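# Loop the round belt onto both pulley grooves

## Task

Seat the round belt in the groove of each of the two pulleys, running straight between them rather than crossed.

## Robot and tools

Robot: two arms on a table, left_arm and right_arm, each with a parallel two-finger gripper and a wrist camera. Their calibrated bases in the scene frame are left_arm at (-0.044, +0.238, 0) m and right_arm at (-0.033, -0.261, 0) m, both turned almost nothing about z, with +z up. Scene frame: origin on the table top midway between the nominal bases, +x out over the table, +z up, left_arm on the +y side. These arm names do not match left and right in the images.

Row layout (used by execute_actions and move): one flat list of 14 numbers covering both arms, each in [-1, 1]. The first 7 are left_arm, the next 7 are right_arm, and both blocks must be sent even if only one arm should move. Within each block the order is shoulder, elbow, waist, wrist pitch, wrist yaw, wrist roll, then gripper opening. The six joint numbers are scaled offsets, not poses. Each counts from that arm's Joint targets as they stood when the action (or the move) began, not from the previous row. A value of 1.0 equals 1.258 rad shoulder, 1.3 elbow, 1.202 waist, 2.073 wrist pitch, 2.022 wrist yaw and 2.022 wrist roll. Zero means hold the current targets. Sending the same offset again pushes the targets further. The seventh number is an absolute gripper command: +1 fully open, -1 closed. A 0 there is a real command (half open), so resend the current value to leave a gripper alone.

Joint ranges in rad: waist -2.618 to 3.054, shoulder 0.000 to 3.142, elbow 0.000 to 3.142, wrist pitch -1.571 to 1.571, wrist yaw -1.571 to 1.571, wrist roll -2.094 to 2.094. The true ends can differ by up to 0.059 rad. An action that would push any joint more than 0.059 rad beyond its range is rejected for both arms. If the first action of a call fails this check, the whole call is rejected. Requests past a true end are clipped, and the result may then print "joint sent to its limit".

execute_actions(actions, cameras): actions is a list of actions. Each action is a list of up to 15 rows, and each row lasts one 1/30 s step. A short action repeats its last row until 15 steps have passed, so each action is 0.5 s. An empty list only reports the state. Per step, each joint target can lead its measured angle by at most 0.202 rad waist, 0.258 shoulder, 0.3 elbow, 0.573 wrist pitch and 0.522 wrist yaw and roll. Targets that would put the gripper over 200 mm from where it is get scaled back. Big offsets may therefore need several actions.

move(target, speed, blend, opening_speed, blocking, cameras): target is one 14-number row, or a list of up to 15 rows. Every row is an offset from the same starting Joint targets. All joints travel together along timed paths, at least 0.5 s and at most 10 s in total. speed is the peak rad/s of the joint with the most travel: 0.01 to 2, default 0.5. It can be one number or one per target. blend (rad) rounds corners at intermediate targets; the default 0 stops at each one. opening_speed (at least 0.2 per second on the -1..+1 scale) ramps the gripper. Gripper values in later rows are applied only once everything has stopped at that row. blocking=false returns after about 0.5 s while the motion continues. The result adds a "move:" line whose ending is one of done, off_target (resting more than 0.035 rad off), moving, held or fault. It may also show limits=held and each arm's worst joint error. The paths do not avoid obstacles or the other arm. Faster motion means harder contact.

wait(seconds 0 to 10, cameras) lets time pass with commands held. stop(cameras) brakes a running move. zoom_image(camera, region=[x0,y0,x1,y1]) gives pixel crops up to 504x504 of the latest image from cam_high, cam_low, cam_board, cam_idler, cam_left_wrist or cam_right_wrist (all 672x504). read_manual(section="licences") only returns licence text. finished_scene(scene) ends scene 1 or 2 for good; the belt must stay seated without the robot.

Results: end_effector_position (m) and end_effector_quat_wxyz are in each arm's own base frame. The position is the point between the finger pads, about 1 cm short of the tips, and the fingers point along gripper +z. Expect a few cm of error. Joint positions and velocities are listed per arm in the row order, in rad and rad/s, plus gripper opening in m (0.093 fully open). Joint targets are the base for your next offsets. grip_measured uses the -1..+1 scale: the pads meet near -0.94, and each mm of object width adds about 0.0208. The reading can be biased up to 0.02 high. Joint torques may wrap at ±28 N m on the first three joints. Other lines: "joint command not followed" (the clearance check altered targets), "Tool commands", "Time used" and step readings.

Avoid: dropping or flinging the belt, anything leaving the table, fast impacts, hard presses, and the two arms colliding, which can fail the scene. Stretched arms or pushing against unreachable poses heat motors. MOTOR HOT appears at 75 °C; at 90 °C that arm folds up and stays idle, and at 100 °C it goes limp. To stop pressing on something, command targets back beyond the measured positions.

Each tool is called after "Emit:" by a JSON object that holds its "fn" and its "kwargs".

## Session

Emit:
{"fn": "execute_actions", "kwargs": {"actions": [], "cameras": ["cam_board","cam_idler","cam_high"]}}

Emit:
{"fn": "zoom_image", "kwargs": {"camera": "cam_idler", "region": [220, 220, 672, 420]}}

Scene clock: 0.00 s.
left_arm: end_effector_position=(+0.3853, +0.0332, +0.0889) grip_measured=+1.000 end_effector_quat_wxyz=(+0.582, -0.055, +0.811, +0.039) | right_arm: end_effector_position=(+0.3951, -0.0562, +0.0977) grip_measured=+1.000 end_effector_quat_wxyz=(+0.581, +0.114, +0.804, -0.064)
Joint names: [shoulder, elbow, waist, wrist pitch, wrist yaw, wrist roll]
Joint positions: left_arm=[1.568 0.337 0.052 0.904 -0.078 -0.028 0.093] | right_arm=[1.573 0.401 -0.069 0.844 0.172 0.09 0.093]
Joint velocities: within noise
Joint torques (N m): no reading
Heat: left arm: 35 °C; right arm: 47 °C.
Joint targets: left_arm=[1.562 0.344 0.052 0.909 -0.078 -0.028] | right_arm=[1.568 0.406 -0.069 0.843 0.172 0.090]
Tool commands: left_gripper/opening=+1.0 right_gripper/opening=+1.0
Images, in order (width x height): cam_high 672x504, cam_board 672x504, cam_idler 672x504.

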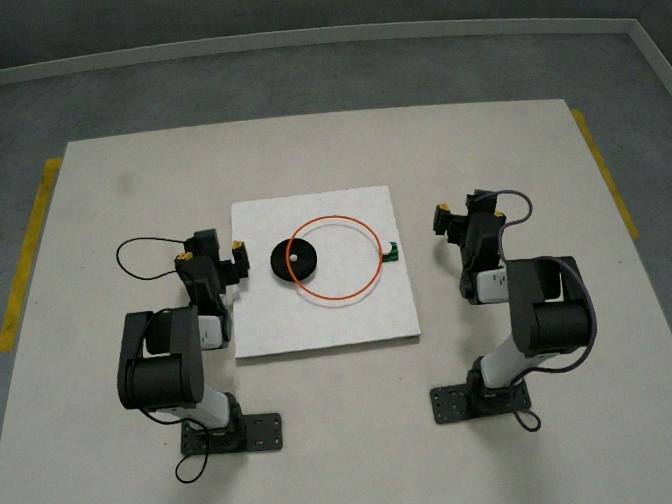

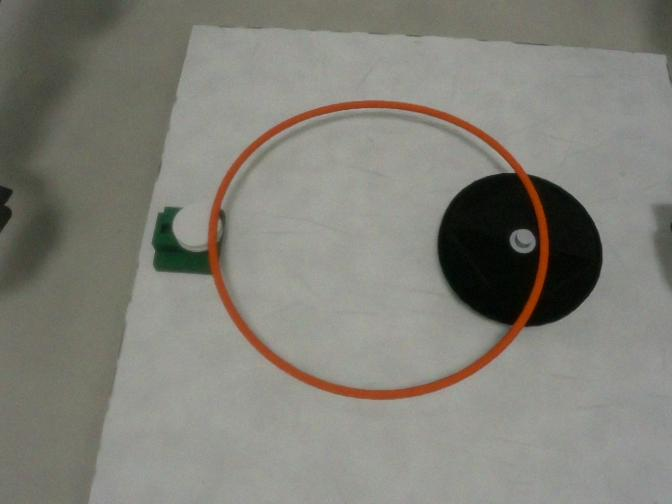

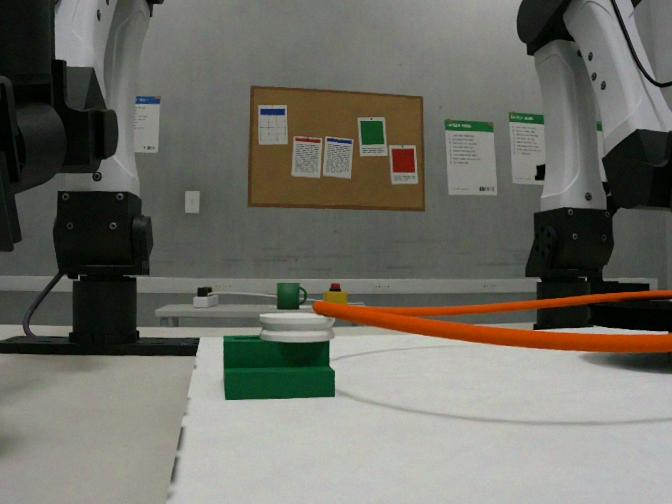

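Scaled by 1.115 from the camera's 672x504 image, which has a finer 960x720 frame.

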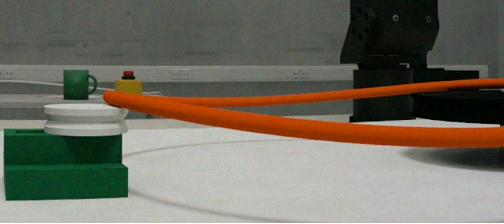

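Emit:
{"fn": "move", "kwargs": {"target": [[0.1573,0.8115,-0.3,-0.5,0.0386,-0.4,-0.3,0.2721,0.9724,0.2,-0.5,-0.0851,0.1622,-0.4],[0.1573,0.8115,-0.5404,-1.0,0.0386,-0.8017,-0.3,0.2721,0.9724,0.3902,-1.0,-0.0851,0.1622,-0.4],[0.1854,0.7041,-0.5404,-0.9377,0.0386,-0.8017,-0.3,0.2721,0.9724,0.3902,-1.0,-0.0851,0.1622,-0.4]], "blend": [0.3,0.03,0], "speed": [1.2,1.2,0.5], "cameras": ["cam_board","cam_idler","cam_left_wrist"]}}

Scene clock: 56.87 s.
left_arm: end_effector_position=(+0.2629, -0.1762, +0.0552) grip_measured=-0.298 end_effector_quat_wxyz=(-0.001, -0.500, +0.866, +0.008) | right_arm: end_effector_position=(+0.3539, +0.1459, +0.1199) grip_measured=-0.398 end_effector_quat_wxyz=(+0.050, +0.009, +0.999, +0.018)
Joint names: [shoulder, elbow, waist, wrist pitch, wrist yaw, wrist roll]
Joint positions: left_arm=[1.795 1.26 -0.593 -1.05 -0.005 -1.639 0.031] | right_arm=[1.897 1.647 0.394 -1.214 0.007 0.411 0.026]
Joint velocities: within noise
Joint torques (N m): left_arm=[-7.31 5.64 -0.34 0.26 0 -0.01] | right_arm=[-9.76 8.72 0.39 0.48 -0.13 0.09]
Heat: left arm: 40 °C; right arm: 49 °C.
Joint targets: left_arm=[1.796 1.259 -0.598 -1.035 -0.001 -1.649] | right_arm=[1.910 1.670 0.400 -1.230 0.000 0.418]
move: done
camera_calibration:
cam_left_wrist: T_world_to_cam=[[0.859425, -0.510874, -0.0199148, -0.313506], [-0.43928, -0.757793, 0.482476, -0.0137734], [-0.261576, -0.405904, -0.875683, 0.126579], [0, 0, 0, 1]] pos_world=[0.296495, -0.11922, 0.111245]
Images, in order (width x height): cam_board 672x504, cam_idler 672x504, cam_left_wrist 672x504.

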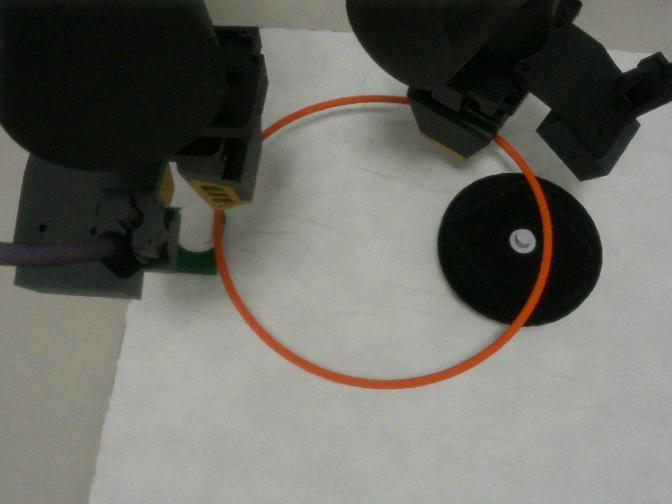

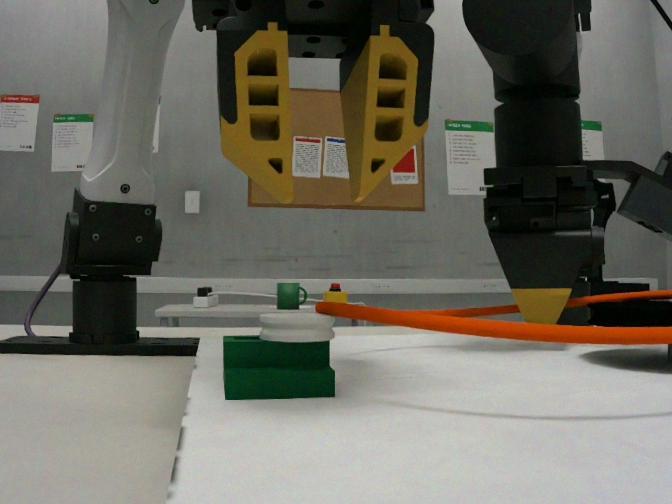

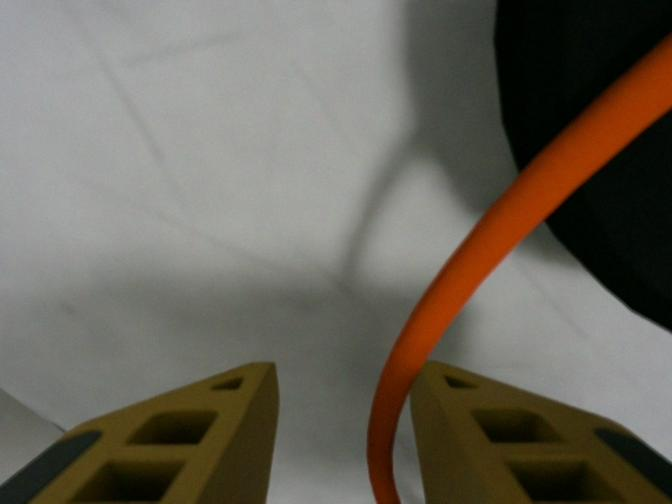

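Emit:
{"fn": "move", "kwargs": {"target": [[0,0,0,0,0,0,-1,0,0,0,0,0,0,-0.4],[-0.0123,0.0337,0,-0.028,0,0,-1,0,0,0,0,0,0,-0.4],[-0.0864,-0.0505,0.1255,-0.0202,0,0.0747,-1,0,0,0,0,0,0,-0.4],[-0.0657,-0.1009,0.1255,0.024,0,0.0747,-1,0.1411,0.1038,0.1097,-0.0281,0,0.0652,-0.4]], "speed": [0.3,0.3,0.3,0.3], "blend": [0,0.02,0.02,0], "opening_speed": 1.2, "cameras": ["cam_board","cam_idler","cam_right_wrist"]}}

Emit:
{"fn": "zoom_image", "kwargs": {"camera": "cam_idler", "region": [380, 240, 672, 400]}}

Scene clock: 88.07 s.
left_arm: end_effector_position=(+0.2641, -0.1273, +0.0490) grip_measured=-0.965 end_effector_quat_wxyz=(-0.001, -0.504, +0.864, +0.004) | right_arm: end_effector_position=(+0.3468, +0.2015, +0.0886) grip_measured=-0.398 end_effector_quat_wxyz=(+0.004, +0.007, +1.000, -0.001)
Joint names: [shoulder, elbow, waist, wrist pitch, wrist yaw, wrist roll]
Joint positions: left_arm=[1.712 1.134 -0.451 -1.001 -0.003 -1.507 0] | right_arm=[2.076 1.783 0.529 -1.272 0.005 0.542 0.026]
Joint velocities: within noise
Joint torques (N m): left_arm=[-6.57 5.14 0.38 0.3 -0.02 0.22] | right_arm=[-11.41 8.44 0.16 0.24 -0.11 0.08]
Heat: left arm: 39 °C; right arm: 53 °C.
Joint targets: left_arm=[1.713 1.128 -0.447 -0.986 0.000 -1.498] | right_arm=[2.087 1.805 0.532 -1.288 -0.001 0.549]
move: done
camera_calibration:
cam_right_wrist: T_world_to_cam=[[0.00951172, -0.999382, 0.0338406, 0.190941], [-0.947583, 0.00180023, 0.319506, 0.348466], [-0.319369, -0.0351058, -0.94698, 0.285293], [0, 0, 0, 1]] pos_world=[0.419498, 0.200211, 0.152369]
Images, in order (width x height): cam_board 672x504, cam_idler 672x504, cam_right_wrist 672x504.

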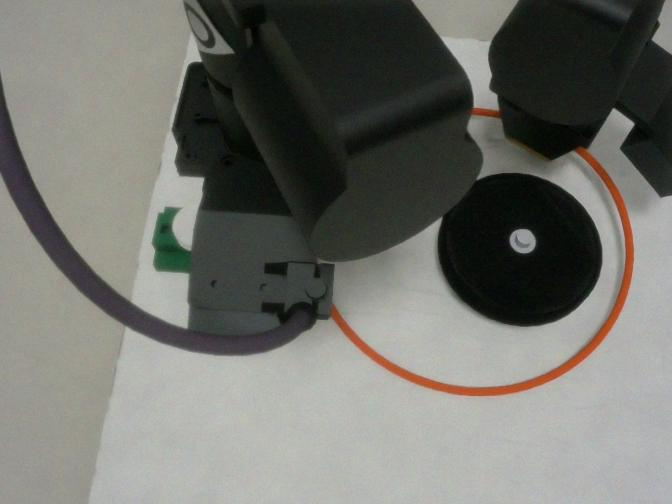

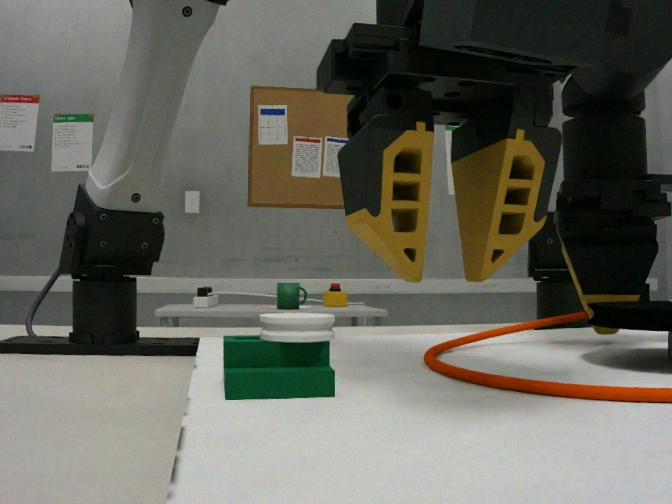

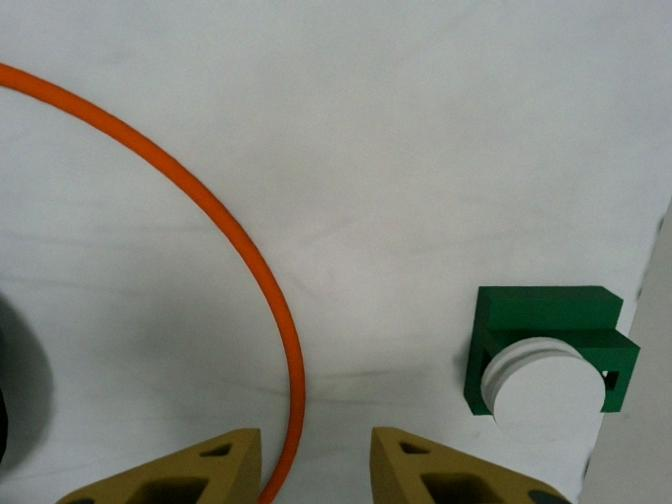

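Scaled by 1.726 from the camera's 672x504 image, which has a finer 960x720 frame.

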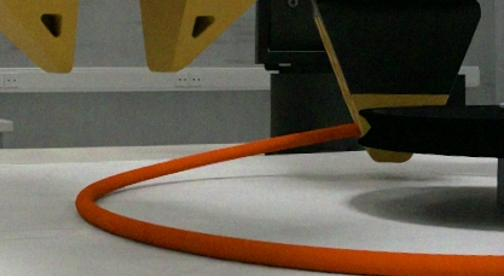

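Emit:
{"fn": "move", "kwargs": {"target": [[0,0,0,0,0,0,-1,0,-0.1675,0.028,0.1046,0,0.0171,-0.4],[0,0,0,0,0,0,-1,0,-0.1675,0.028,0.1046,0,0.0171,-1],[0,0,0,0,0,0,-1,-0.0189,-0.1016,0.028,0.0519,0,0.0171,-1]], "speed": 0.5, "opening_speed": 1.5, "cameras": ["cam_board","cam_idler"]}}

Scene clock: 129.07 s.
left_arm: end_effector_position=(+0.2644, -0.1274, +0.0490) grip_measured=-0.965 end_effector_quat_wxyz=(-0.001, -0.504, +0.864, +0.004) | right_arm: end_effector_position=(+0.3320, +0.2081, +0.0565) grip_measured=-0.970 end_effector_quat_wxyz=(-0.007, +0.009, +1.000, -0.003)
Joint names: [shoulder, elbow, waist, wrist pitch, wrist yaw, wrist roll]
Joint positions: left_arm=[1.712 1.134 -0.451 -1 -0.003 -1.507 0] | right_arm=[2.075 1.653 0.559 -1.164 -0.002 0.577 0]
Joint velocities: within noise
Joint torques (N m): left_arm=[-6.56 5.11 0.42 0.31 -0.02 0.22] | right_arm=[-13.55 8.12 0.38 0.15 -0.04 0.09]
Heat: left arm: 40 °C; right arm: 56 °C.
Joint targets: left_arm=[1.713 1.128 -0.447 -0.986 0.000 -1.498] | right_arm=[2.063 1.673 0.566 -1.181 0.000 0.584]
move: done; target 2's new numbers were sent with right_arm's wrist pitch 0.051 rad from that target
Images, in order (width x height): cam_board 672x504, cam_idler 672x504.

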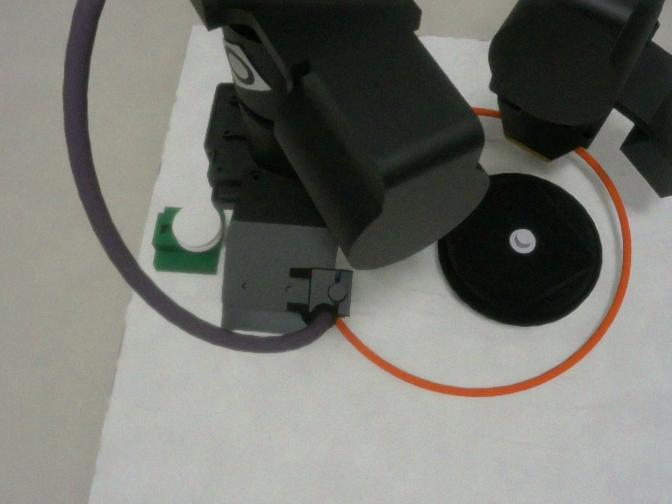

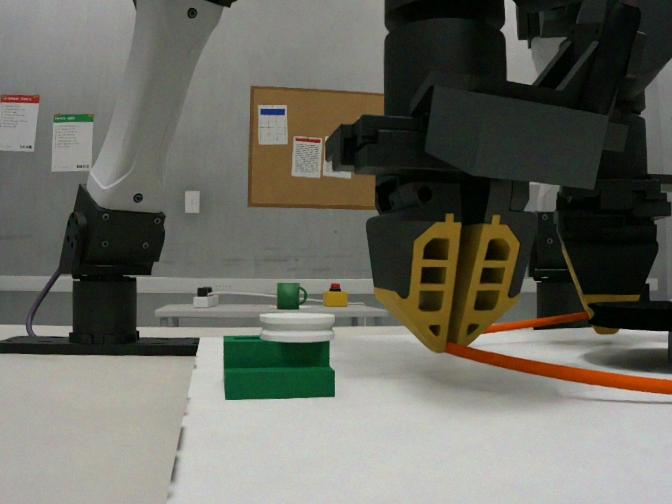

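Emit:
{"fn": "move", "kwargs": {"target": [[0,0,0,0,0,0,-1,-0.0421,0.0197,-0.1017,-0.0378,0,-0.0604,-1],[0.0133,0.0277,-0.0326,-0.0093,0,-0.0194,-1,-0.0579,-0.0025,-0.1323,-0.0335,0,-0.0786,-1]], "speed": 0.4, "blend": 0.03, "cameras": ["cam_board","cam_idler"]}}

Emit:
{"fn": "zoom_image", "kwargs": {"camera": "cam_idler", "region": [440, 240, 672, 400]}}

Emit:
{"fn": "zoom_image", "kwargs": {"camera": "cam_board", "region": [420, 90, 672, 400]}}

Scene clock: 154.20 s.
left_arm: end_effector_position=(+0.2719, -0.1480, +0.0526) grip_measured=-0.965 end_effector_quat_wxyz=(+0.004, -0.500, +0.866, -0.026) | right_arm: end_effector_position=(+0.3457, +0.1614, +0.0817) grip_measured=-0.970 end_effector_quat_wxyz=(-0.014, +0.008, +1.000, +0.013)
Joint names: [shoulder, elbow, waist, wrist pitch, wrist yaw, wrist roll]
Joint positions: left_arm=[1.718 1.156 -0.487 -0.96 0.021 -1.534 0] | right_arm=[2.018 1.669 0.421 -1.236 -0.035 0.437 0]
Joint velocities: within noise
Joint torques (N m): left_arm=[-5.89 6.45 0.16 -0.17 -0.24 0.08] | right_arm=[-14.68 6.24 -1.25 0.2 0.28 -0.11]
Heat: left arm: 40 °C; right arm: 57 °C.
Joint targets: left_arm=[1.729 1.164 -0.486 -1.005 -0.001 -1.537] | right_arm=[1.991 1.670 0.406 -1.250 0.000 0.425]
move: off_target (left_arm); blend cut to 0.0196 rad at target 1; left_arm: the wrist pitch is farthest, 0.045 rad from its target
Images, in order (width x height): cam_board 672x504, cam_idler 672x504.

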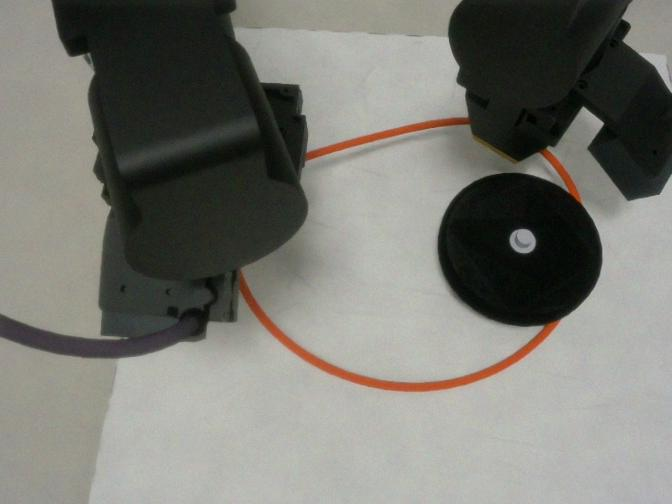

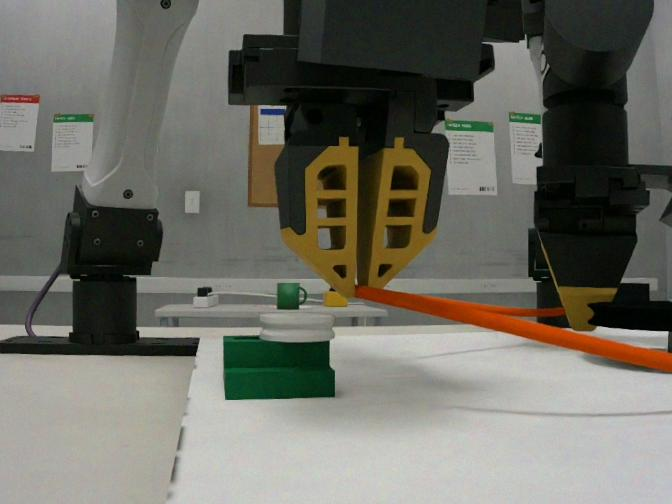

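Scaled by 2.172 from the camera's 672x504 image, which has a finer 960x720 frame.

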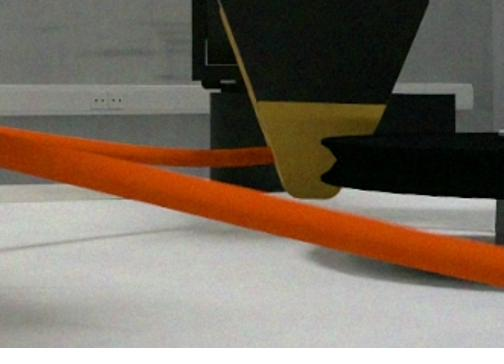

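Scaled by 1.626 from the camera's 672x504 image, which has a finer 960x720 frame.

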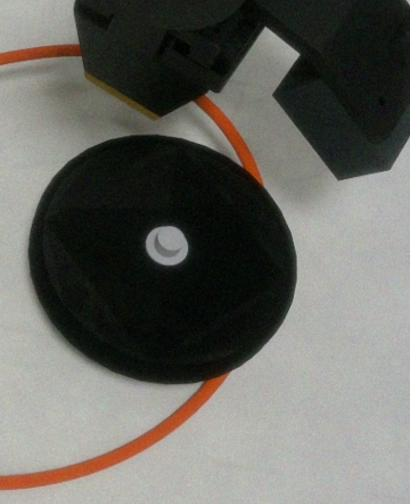

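Emit:
{"fn": "move", "kwargs": {"target": [[-0.0133,-0.0277,0.0326,0.0093,0,0.0194,-1,0.0205,0.0289,0.04,-0.0056,0,0.0237,-1],[-0.0264,0.0026,0.0326,-0.0177,0,0.0194,-1,0.0205,0.0289,0.04,-0.0056,0,0.0237,-1]], "speed": 0.4, "cameras": ["cam_board","cam_idler"]}}

Emit:
{"fn": "zoom_image", "kwargs": {"camera": "cam_idler", "region": [440, 240, 672, 400]}}

Scene clock: 188.07 s.
left_arm: end_effector_position=(+0.2700, -0.1359, +0.0519) grip_measured=-0.965 end_effector_quat_wxyz=(-0.004, -0.505, +0.863, -0.014) | right_arm: end_effector_position=(+0.3416, +0.1750, +0.0859) grip_measured=-0.970 end_effector_quat_wxyz=(-0.011, +0.006, +1.000, +0.014)
Joint names: [shoulder, elbow, waist, wrist pitch, wrist yaw, wrist roll]
Joint positions: left_arm=[1.718 1.154 -0.454 -0.988 0.023 -1.512 0] | right_arm=[2.018 1.685 0.458 -1.244 -0.035 0.47 0]
Joint velocities: within noise
Joint torques (N m): left_arm=[-8.62 6.79 0.65 -0.32 -0.25 0.28] | right_arm=[-12.14 8.38 -0.35 0.19 0.28 0.05]
Heat: left arm: 39 °C; right arm: 58 °C.
Joint targets: left_arm=[1.696 1.168 -0.447 -1.042 0.000 -1.498] | right_arm=[2.016 1.708 0.454 -1.262 0.000 0.473]
move: off_target (left_arm); left_arm: the wrist pitch is farthest, 0.053 rad from its target
Images, in order (width x height): cam_board 672x504, cam_idler 672x504.

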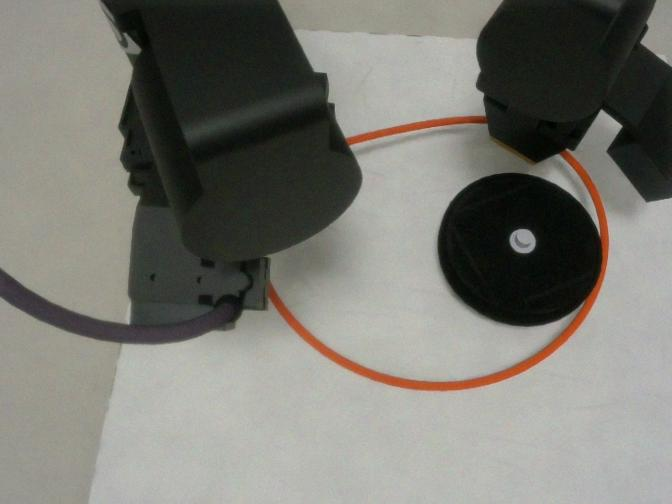

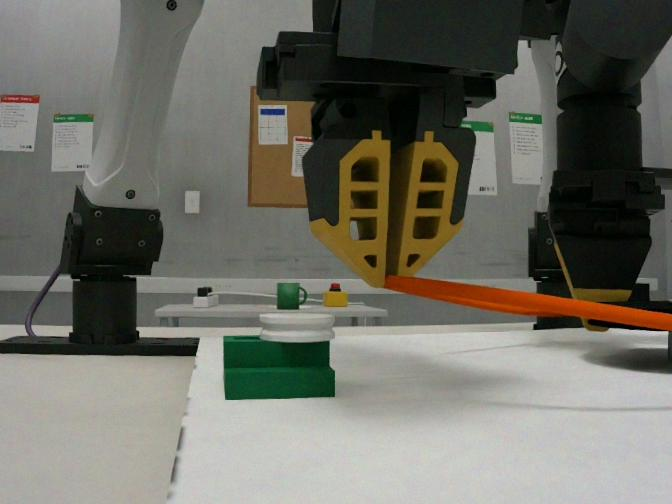

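Scaled by 2.172 from the camera's 672x504 image, which has a finer 960x720 frame.

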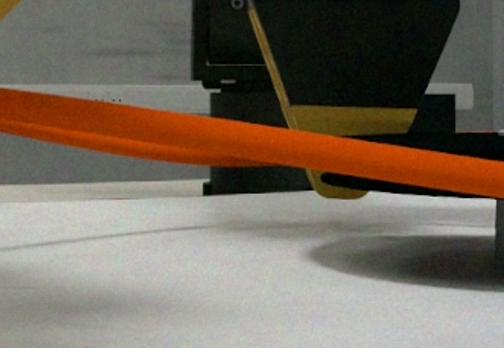

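Emit:
{"fn": "zoom_image", "kwargs": {"camera": "cam_board", "region": [500, 130, 660, 340]}}

Scaled by 2.400 from the camera's 672x504 image, which has a finer 960x720 frame.

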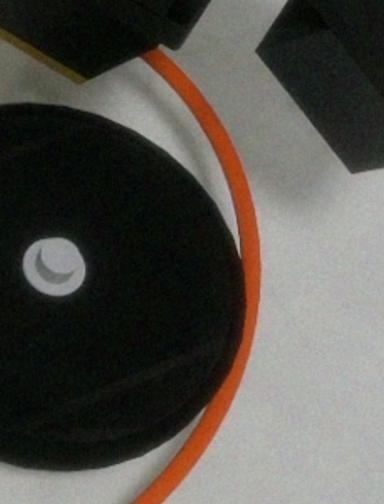

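Emit:
{"fn": "move", "kwargs": {"target": [[0.0075,-0.0173,0,0.0154,0,0,-1,0,0,0,0,0,0,-1],[0.0155,-0.0007,-0.0196,0.0098,0,-0.0116,-1,-0.008,-0.011,-0.015,0.002,0,-0.009,-1]], "speed": 0.3, "cameras": ["cam_board","cam_idler"]}}

Emit:
{"fn": "zoom_image", "kwargs": {"camera": "cam_board", "region": [500, 130, 660, 340]}}

Emit:
{"fn": "zoom_image", "kwargs": {"camera": "cam_idler", "region": [440, 240, 672, 400]}}

Scene clock: 208.00 s.
left_arm: end_effector_position=(+0.2682, -0.1396, +0.0519) grip_measured=-0.965 end_effector_quat_wxyz=(-0.004, -0.500, +0.866, -0.014) | right_arm: end_effector_position=(+0.3423, +0.1732, +0.0859) grip_measured=-0.970 end_effector_quat_wxyz=(-0.011, +0.007, +1.000, +0.014)
Joint names: [shoulder, elbow, waist, wrist pitch, wrist yaw, wrist roll]
Joint positions: left_arm=[1.718 1.154 -0.467 -0.988 0.023 -1.516 0] | right_arm=[2.018 1.685 0.453 -1.245 -0.035 0.466 0]
Joint velocities: within noise
Joint torques (N m): left_arm=[-6.98 6.76 -0.14 -0.13 -0.25 0.05] | right_arm=[-13.11 6.93 -1.37 0.24 0.28 -0.07]
Heat: left arm: 41 °C; right arm: 58 °C.
Joint targets: left_arm=[1.716 1.167 -0.470 -1.021 0.000 -1.521] | right_arm=[2.006 1.693 0.436 -1.258 0.000 0.455]
move: done
Images, in order (width x height): cam_board 672x504, cam_idler 672x504.

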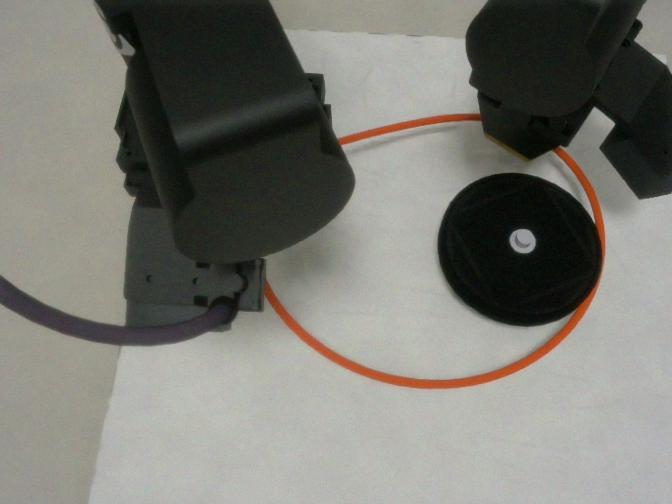

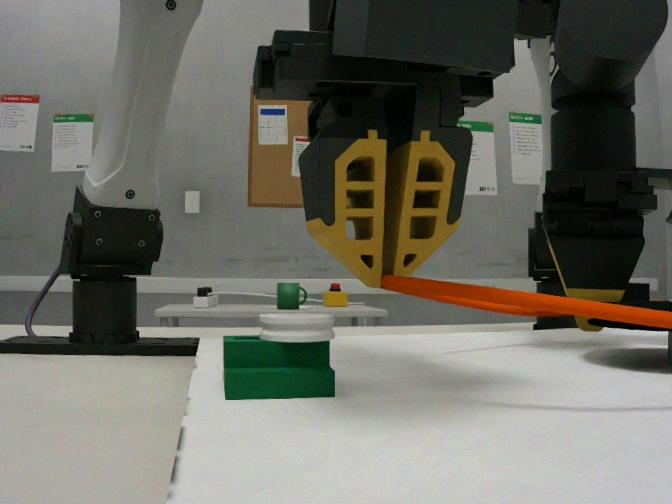

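Scaled by 2.400 from the camera's 672x504 image, which has a finer 960x720 frame.

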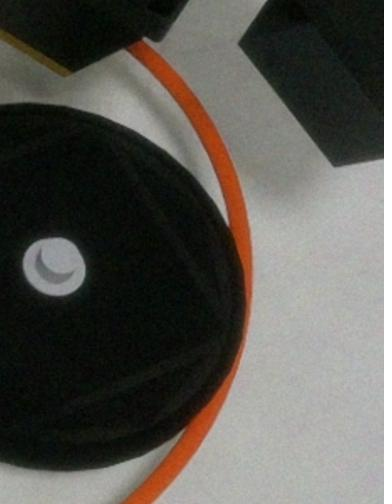

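Scaled by 2.172 from the camera's 672x504 image, which has a finer 960x720 frame.

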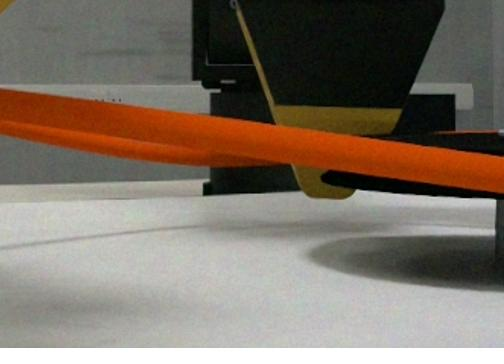

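Emit:
{"fn": "move", "kwargs": {"target": [0.005,0.0085,-0.0125,0.0,0,-0.0075,-1,-0.0119,-0.0179,-0.0248,0.0037,0,-0.0148,-1], "speed": 0.3, "cameras": ["cam_board","cam_idler"]}}

Emit:
{"fn": "zoom_image", "kwargs": {"camera": "cam_board", "region": [500, 130, 660, 340]}}

Scene clock: 217.63 s.
left_arm: end_effector_position=(+0.2708, -0.1462, +0.0552) grip_measured=-0.965 end_effector_quat_wxyz=(+0.000, -0.501, +0.865, -0.021) | right_arm: end_effector_position=(+0.3452, +0.1635, +0.0843) grip_measured=-0.970 end_effector_quat_wxyz=(-0.014, +0.005, +1.000, +0.013)
Joint names: [shoulder, elbow, waist, wrist pitch, wrist yaw, wrist roll]
Joint positions: left_arm=[1.718 1.167 -0.483 -0.983 0.023 -1.533 0] | right_arm=[2.018 1.679 0.427 -1.245 -0.035 0.437 0]
Joint velocities: within noise
Joint torques (N m): left_arm=[-6.53 6.6 -0.14 -0.13 -0.26 0.1] | right_arm=[-14.57 5.23 -1.61 0.32 0.28 -0.05]
Heat: left arm: 41 °C; right arm: 58 °C.
Joint targets: left_arm=[1.722 1.178 -0.486 -1.021 0.000 -1.536] | right_arm=[1.991 1.670 0.407 -1.250 0.000 0.425]
move: off_target (left_arm); left_arm: the wrist pitch is farthest, 0.038 rad from its target
Images, in order (width x height): cam_board 672x504, cam_idler 672x504.

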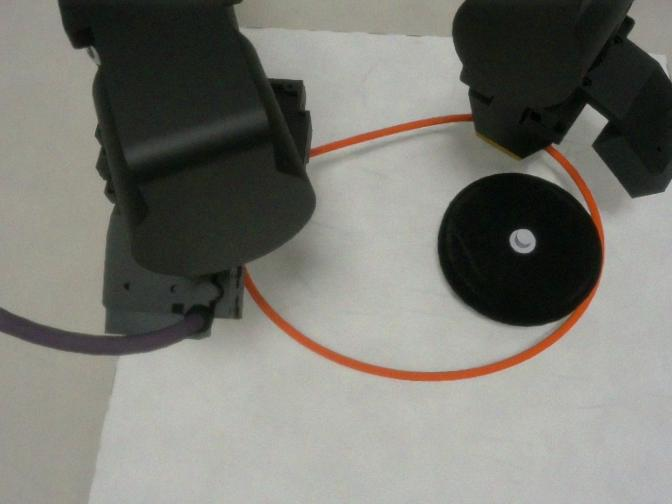

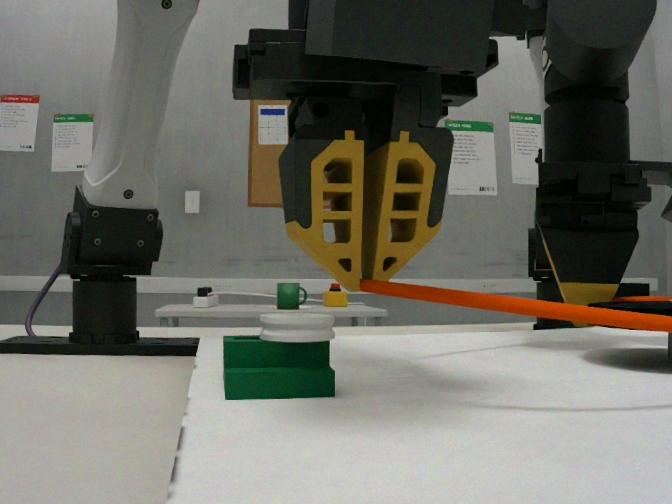

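Scaled by 2.400 from the camera's 672x504 image, which has a finer 960x720 frame.

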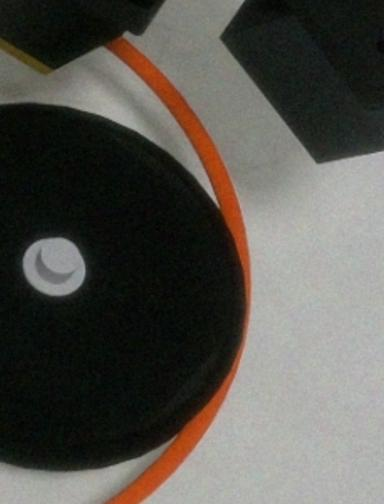

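Emit:
{"fn": "move", "kwargs": {"target": [[0.003,-0.0067,0,0.0058,0,0,-1,0,0,0,0,0,0,-1],[0.003,-0.0067,0,0.0058,0,0,-0.5,0,0,0,0,0,0,-1],[0.003,0.124,0,-0.081,0,0,-0.5,0,0,0,0,0,0,-1],[0.003,0.124,0,-0.081,0,0,-0.5,-0.0294,-0.0332,-0.0637,0.003,0,-0.0379,-1]], "speed": 0.5, "opening_speed": 2, "cameras": ["cam_board","cam_idler"]}}

Emit:
{"fn": "zoom_image", "kwargs": {"camera": "cam_board", "region": [420, 130, 660, 370]}}

Scene clock: 235.53 s.
left_arm: end_effector_position=(+0.2717, -0.1444, +0.0919) grip_measured=-0.502 end_effector_quat_wxyz=(-0.006, -0.502, +0.865, -0.001) | right_arm: end_effector_position=(+0.3502, +0.1272, +0.0856) grip_measured=-0.970 end_effector_quat_wxyz=(-0.013, +0.009, +1.000, +0.008)
Joint names: [shoulder, elbow, waist, wrist pitch, wrist yaw, wrist roll]
Joint positions: left_arm=[1.721 1.321 -0.483 -1.174 0.011 -1.534 0.021] | right_arm=[1.986 1.639 0.338 -1.243 -0.023 0.355 0]
Joint velocities: within noise
Joint torques (N m): left_arm=[-6.54 7.31 -0.16 0 -0.14 0.08] | right_arm=[-14.76 4.97 -0.75 0.35 0.15 0]
Heat: left arm: 40 °C; right arm: 59 °C.
Joint targets: left_arm=[1.726 1.339 -0.486 -1.189 0.000 -1.536] | right_arm=[1.955 1.627 0.330 -1.244 -0.001 0.348]
move: done
Images, in order (width x height): cam_board 672x504, cam_idler 672x504.

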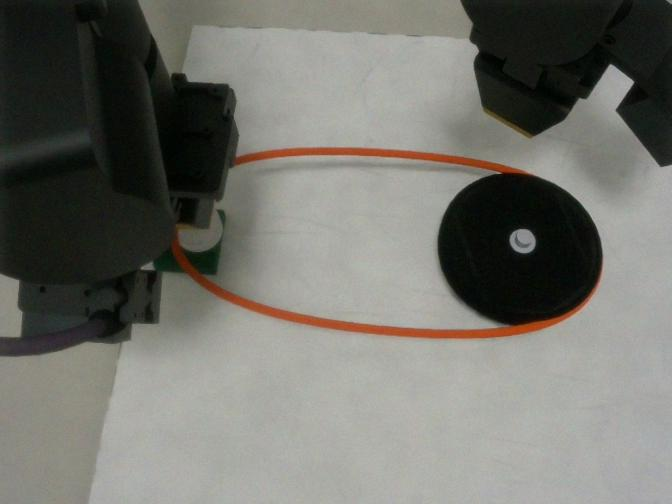

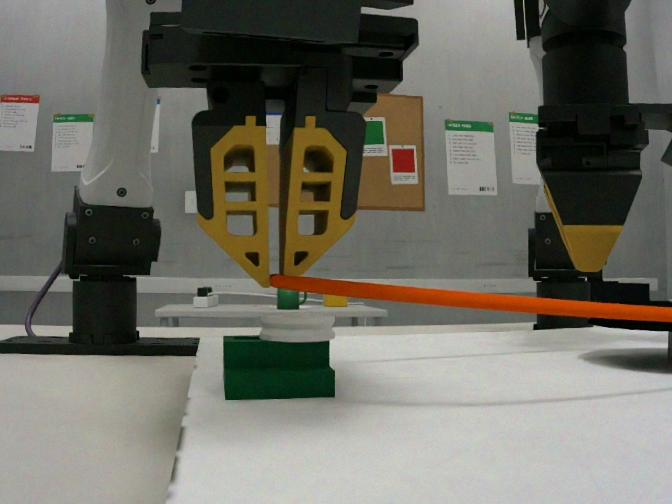

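Scaled by 2.100 from the camera's 672x504 image, which has a finer 960x720 frame.

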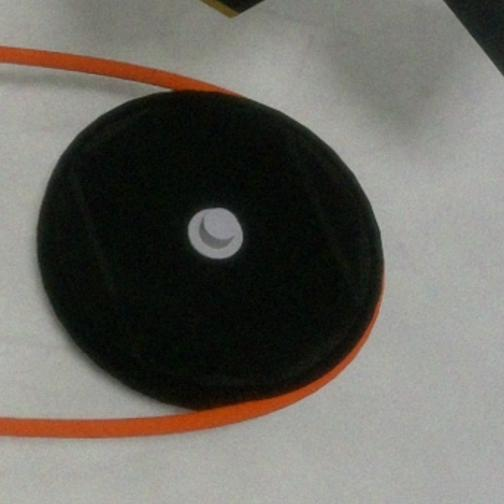

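Emit:
{"fn": "move", "kwargs": {"target": [[0,0,0,0,0,0,-0.5,-0.0219,-0.0285,-0.0496,0.0052,0,-0.0295,-1],[0,0,0,0,0,0,-0.5,-0.035,-0.0458,-0.0876,0.0081,0,-0.0521,-1]], "speed": 0.3, "blend": 0.02, "cameras": ["cam_board","cam_idler"]}}

Scene clock: 256.83 s.
left_arm: end_effector_position=(+0.2716, -0.1443, +0.0919) grip_measured=-0.502 end_effector_quat_wxyz=(-0.006, -0.502, +0.865, -0.001) | right_arm: end_effector_position=(+0.3504, +0.1137, +0.0868) grip_measured=-0.970 end_effector_quat_wxyz=(-0.010, -0.009, +0.999, +0.050)
Joint names: [shoulder, elbow, waist, wrist pitch, wrist yaw, wrist roll]
Joint positions: left_arm=[1.721 1.321 -0.483 -1.174 0.01 -1.534 0.021] | right_arm=[1.944 1.581 0.268 -1.201 -0.101 0.251 0]
Joint velocities: within noise
Joint torques (N m): left_arm=[-6.53 7.31 -0.2 0.01 -0.13 0.08] | right_arm=[-14.58 4.79 -3.34 0.14 0.89 -0.04]
Heat: left arm: 41 °C; right arm: 63 °C.
Joint targets: left_arm=[1.726 1.339 -0.486 -1.189 -0.001 -1.536] | right_arm=[1.910 1.567 0.225 -1.227 0.000 0.243]
move: off_target (right_arm); right_arm: the wrist yaw is farthest, 0.100 rad from its target
Images, in order (width x height): cam_board 672x504, cam_idler 672x504.

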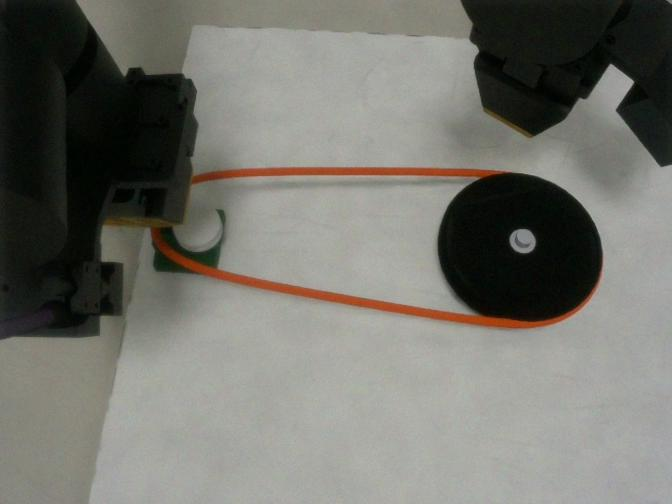

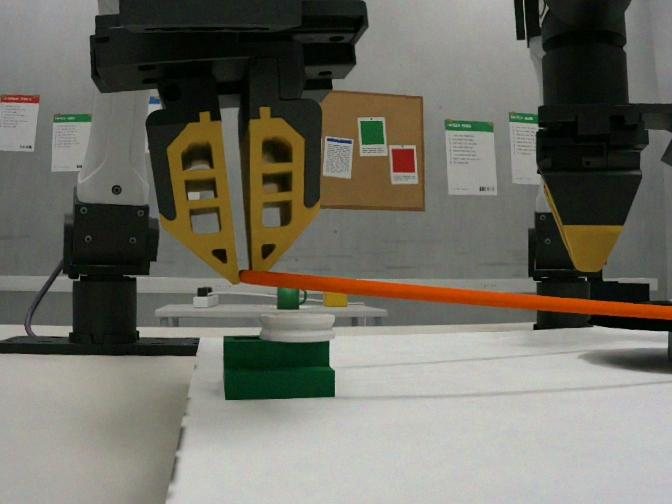

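Emit:
{"fn": "move", "kwargs": {"target": [0,0,0,0,0,0,-0.5,-0.0062,-0.0082,-0.0226,0.0014,0.04,-0.0135,-1], "speed": 0.3, "cameras": ["cam_board","cam_idler"]}}

Scene clock: 275.20 s.
left_arm: end_effector_position=(+0.2716, -0.1443, +0.0919) grip_measured=-0.502 end_effector_quat_wxyz=(-0.006, -0.502, +0.865, -0.001) | right_arm: end_effector_position=(+0.3535, +0.1105, +0.0864) grip_measured=-0.970 end_effector_quat_wxyz=(-0.002, -0.018, +0.999, +0.050)
Joint names: [shoulder, elbow, waist, wrist pitch, wrist yaw, wrist roll]
Joint positions: left_arm=[1.721 1.321 -0.483 -1.174 0.01 -1.534 0.021] | right_arm=[1.938 1.571 0.259 -1.183 -0.098 0.223 0]
Joint velocities: within noise
Joint torques (N m): left_arm=[-6.53 7.31 -0.18 0 -0.14 0.09] | right_arm=[-14.75 4.75 -4.7 -0.03 1.68 -0.04]
Heat: left arm: 42 °C; right arm: 66 °C.
Joint targets: left_arm=[1.726 1.339 -0.486 -1.189 -0.001 -1.536] | right_arm=[1.903 1.557 0.198 -1.224 0.081 0.216]
move: off_target (right_arm); right_arm: the wrist yaw is farthest, 0.179 rad from its target
Images, in order (width x height): cam_board 672x504, cam_idler 672x504.

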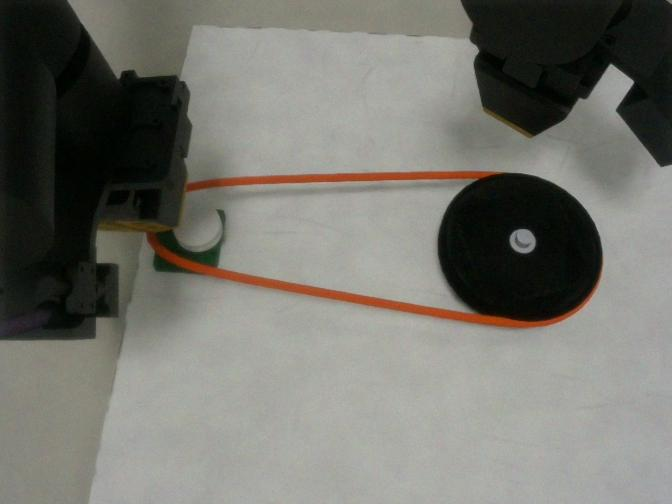

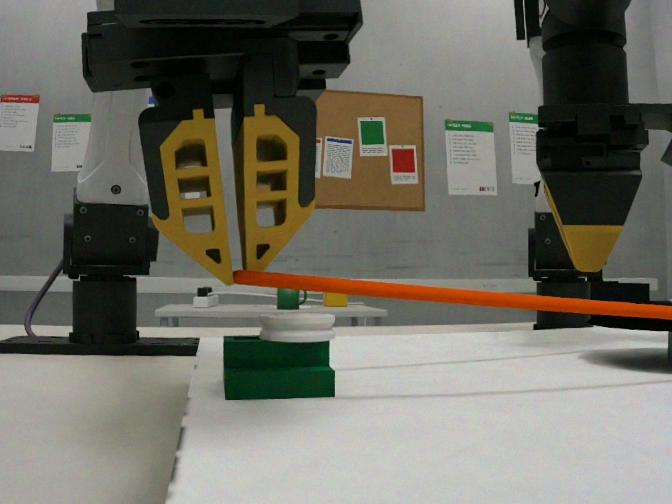

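Emit:
{"fn": "move", "kwargs": {"target": [[0,0,0,0,0,0,-0.5,-0.0062,-0.009,-0.025,0.0014,0,-0.0149,-1],[0,0,0,0,0,0,-0.5,0.0021,-0.0562,-0.025,0.0359,0,-0.0149,-1]], "speed": 0.25, "cameras": ["cam_board","cam_idler"]}}

Emit:
{"fn": "zoom_image", "kwargs": {"camera": "cam_idler", "region": [180, 230, 400, 400]}}

Scene clock: 292.27 s.
left_arm: end_effector_position=(+0.2716, -0.1443, +0.0919) grip_measured=-0.502 end_effector_quat_wxyz=(-0.006, -0.502, +0.865, -0.001) | right_arm: end_effector_position=(+0.3544, +0.1078, +0.0722) grip_measured=-0.970 end_effector_quat_wxyz=(+0.006, -0.025, +0.998, +0.063)
Joint names: [shoulder, elbow, waist, wrist pitch, wrist yaw, wrist roll]
Joint positions: left_arm=[1.721 1.321 -0.483 -1.174 0.01 -1.534 0.021] | right_arm=[1.93 1.5 0.24 -1.102 -0.122 0.193 0]
Joint velocities: within noise
Joint torques (N m): left_arm=[-6.56 7.31 -0.16 0 -0.14 0.09] | right_arm=[-13.53 4.51 -5.59 -0.04 1.9 -0.04]
Heat: left arm: 43 °C; right arm: 67 °C.
Joint targets: left_arm=[1.726 1.339 -0.486 -1.189 -0.001 -1.536] | right_arm=[1.905 1.484 0.167 -1.149 0.081 0.186]
move: off_target (right_arm); right_arm: the wrist yaw is farthest, 0.203 rad from its target
Images, in order (width x height): cam_board 672x504, cam_idler 672x504.

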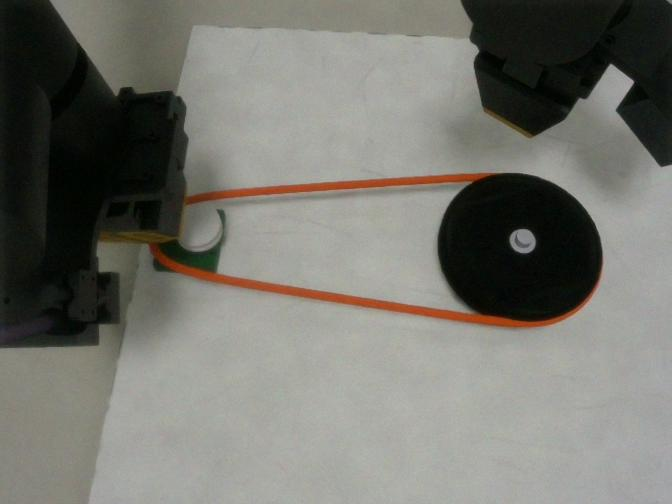

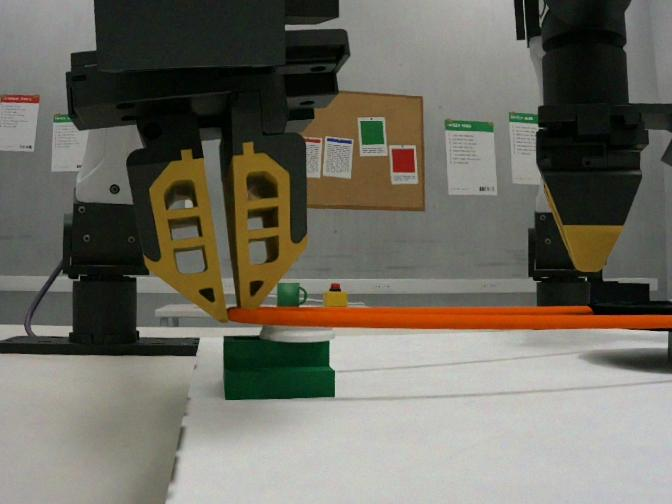

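Scaled by 2.291 from the camera's 672x504 image, which has a finer 960x720 frame.

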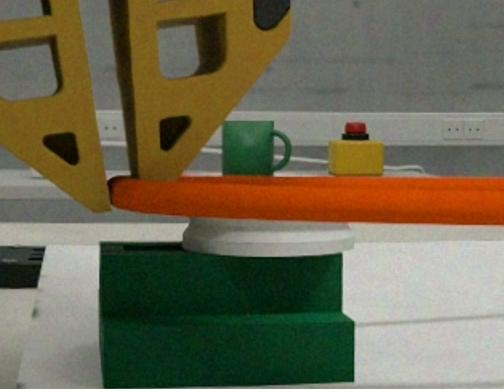

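Emit:
{"fn": "move", "kwargs": {"target": [0,0,0,0,0,0,-0.5,0.0028,-0.0165,0,0.0122,0,0,-1], "speed": 0.3, "cameras": ["cam_idler"]}}

Emit:
{"fn": "zoom_image", "kwargs": {"camera": "cam_idler", "region": [180, 230, 400, 400]}}

Scene clock: 329.17 s.
left_arm: end_effector_position=(+0.2716, -0.1443, +0.0919) grip_measured=-0.502 end_effector_quat_wxyz=(-0.006, -0.502, +0.865, -0.001) | right_arm: end_effector_position=(+0.3545, +0.1079, +0.0672) grip_measured=-0.970 end_effector_quat_wxyz=(+0.008, -0.025, +0.998, +0.064)
Joint names: [shoulder, elbow, waist, wrist pitch, wrist yaw, wrist roll]
Joint positions: left_arm=[1.721 1.321 -0.483 -1.174 0.01 -1.534 0.021] | right_arm=[1.93 1.48 0.24 -1.077 -0.122 0.193 0]
Joint velocities: within noise
Joint torques (N m): left_arm=[-6.54 7.32 -0.14 0.01 -0.14 0.08] | right_arm=[-13.14 4.4 -5.6 -0.05 1.91 -0.04]
Heat: left arm: 43 °C; right arm: 65 °C.
Joint targets: left_arm=[1.726 1.339 -0.486 -1.189 -0.001 -1.536] | right_arm=[1.909 1.462 0.167 -1.124 0.081 0.185]
move: off_target (right_arm); right_arm: the wrist yaw is farthest, 0.203 rad from its target
Images, in order (width x height): cam_idler 672x504.

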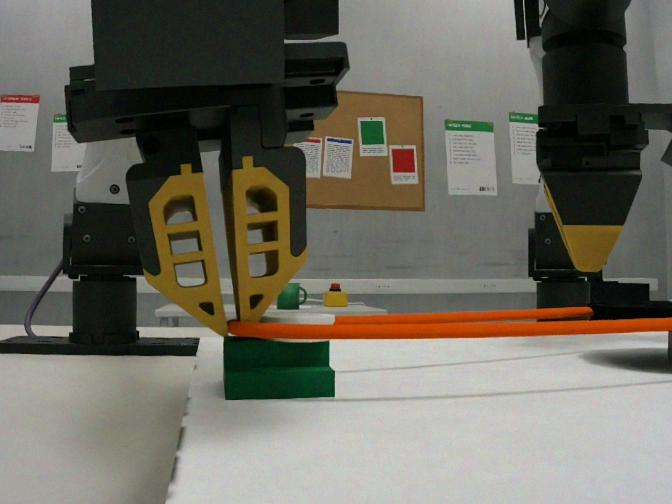

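Scaled by 2.291 from the camera's 672x504 image, which has a finer 960x720 frame.

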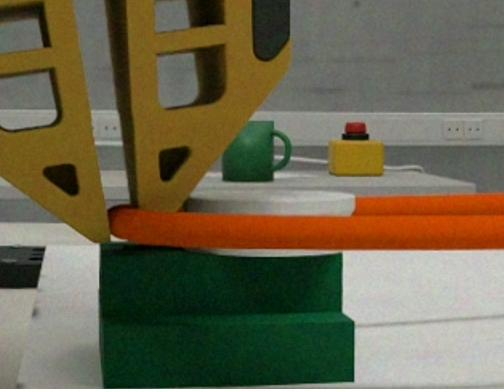

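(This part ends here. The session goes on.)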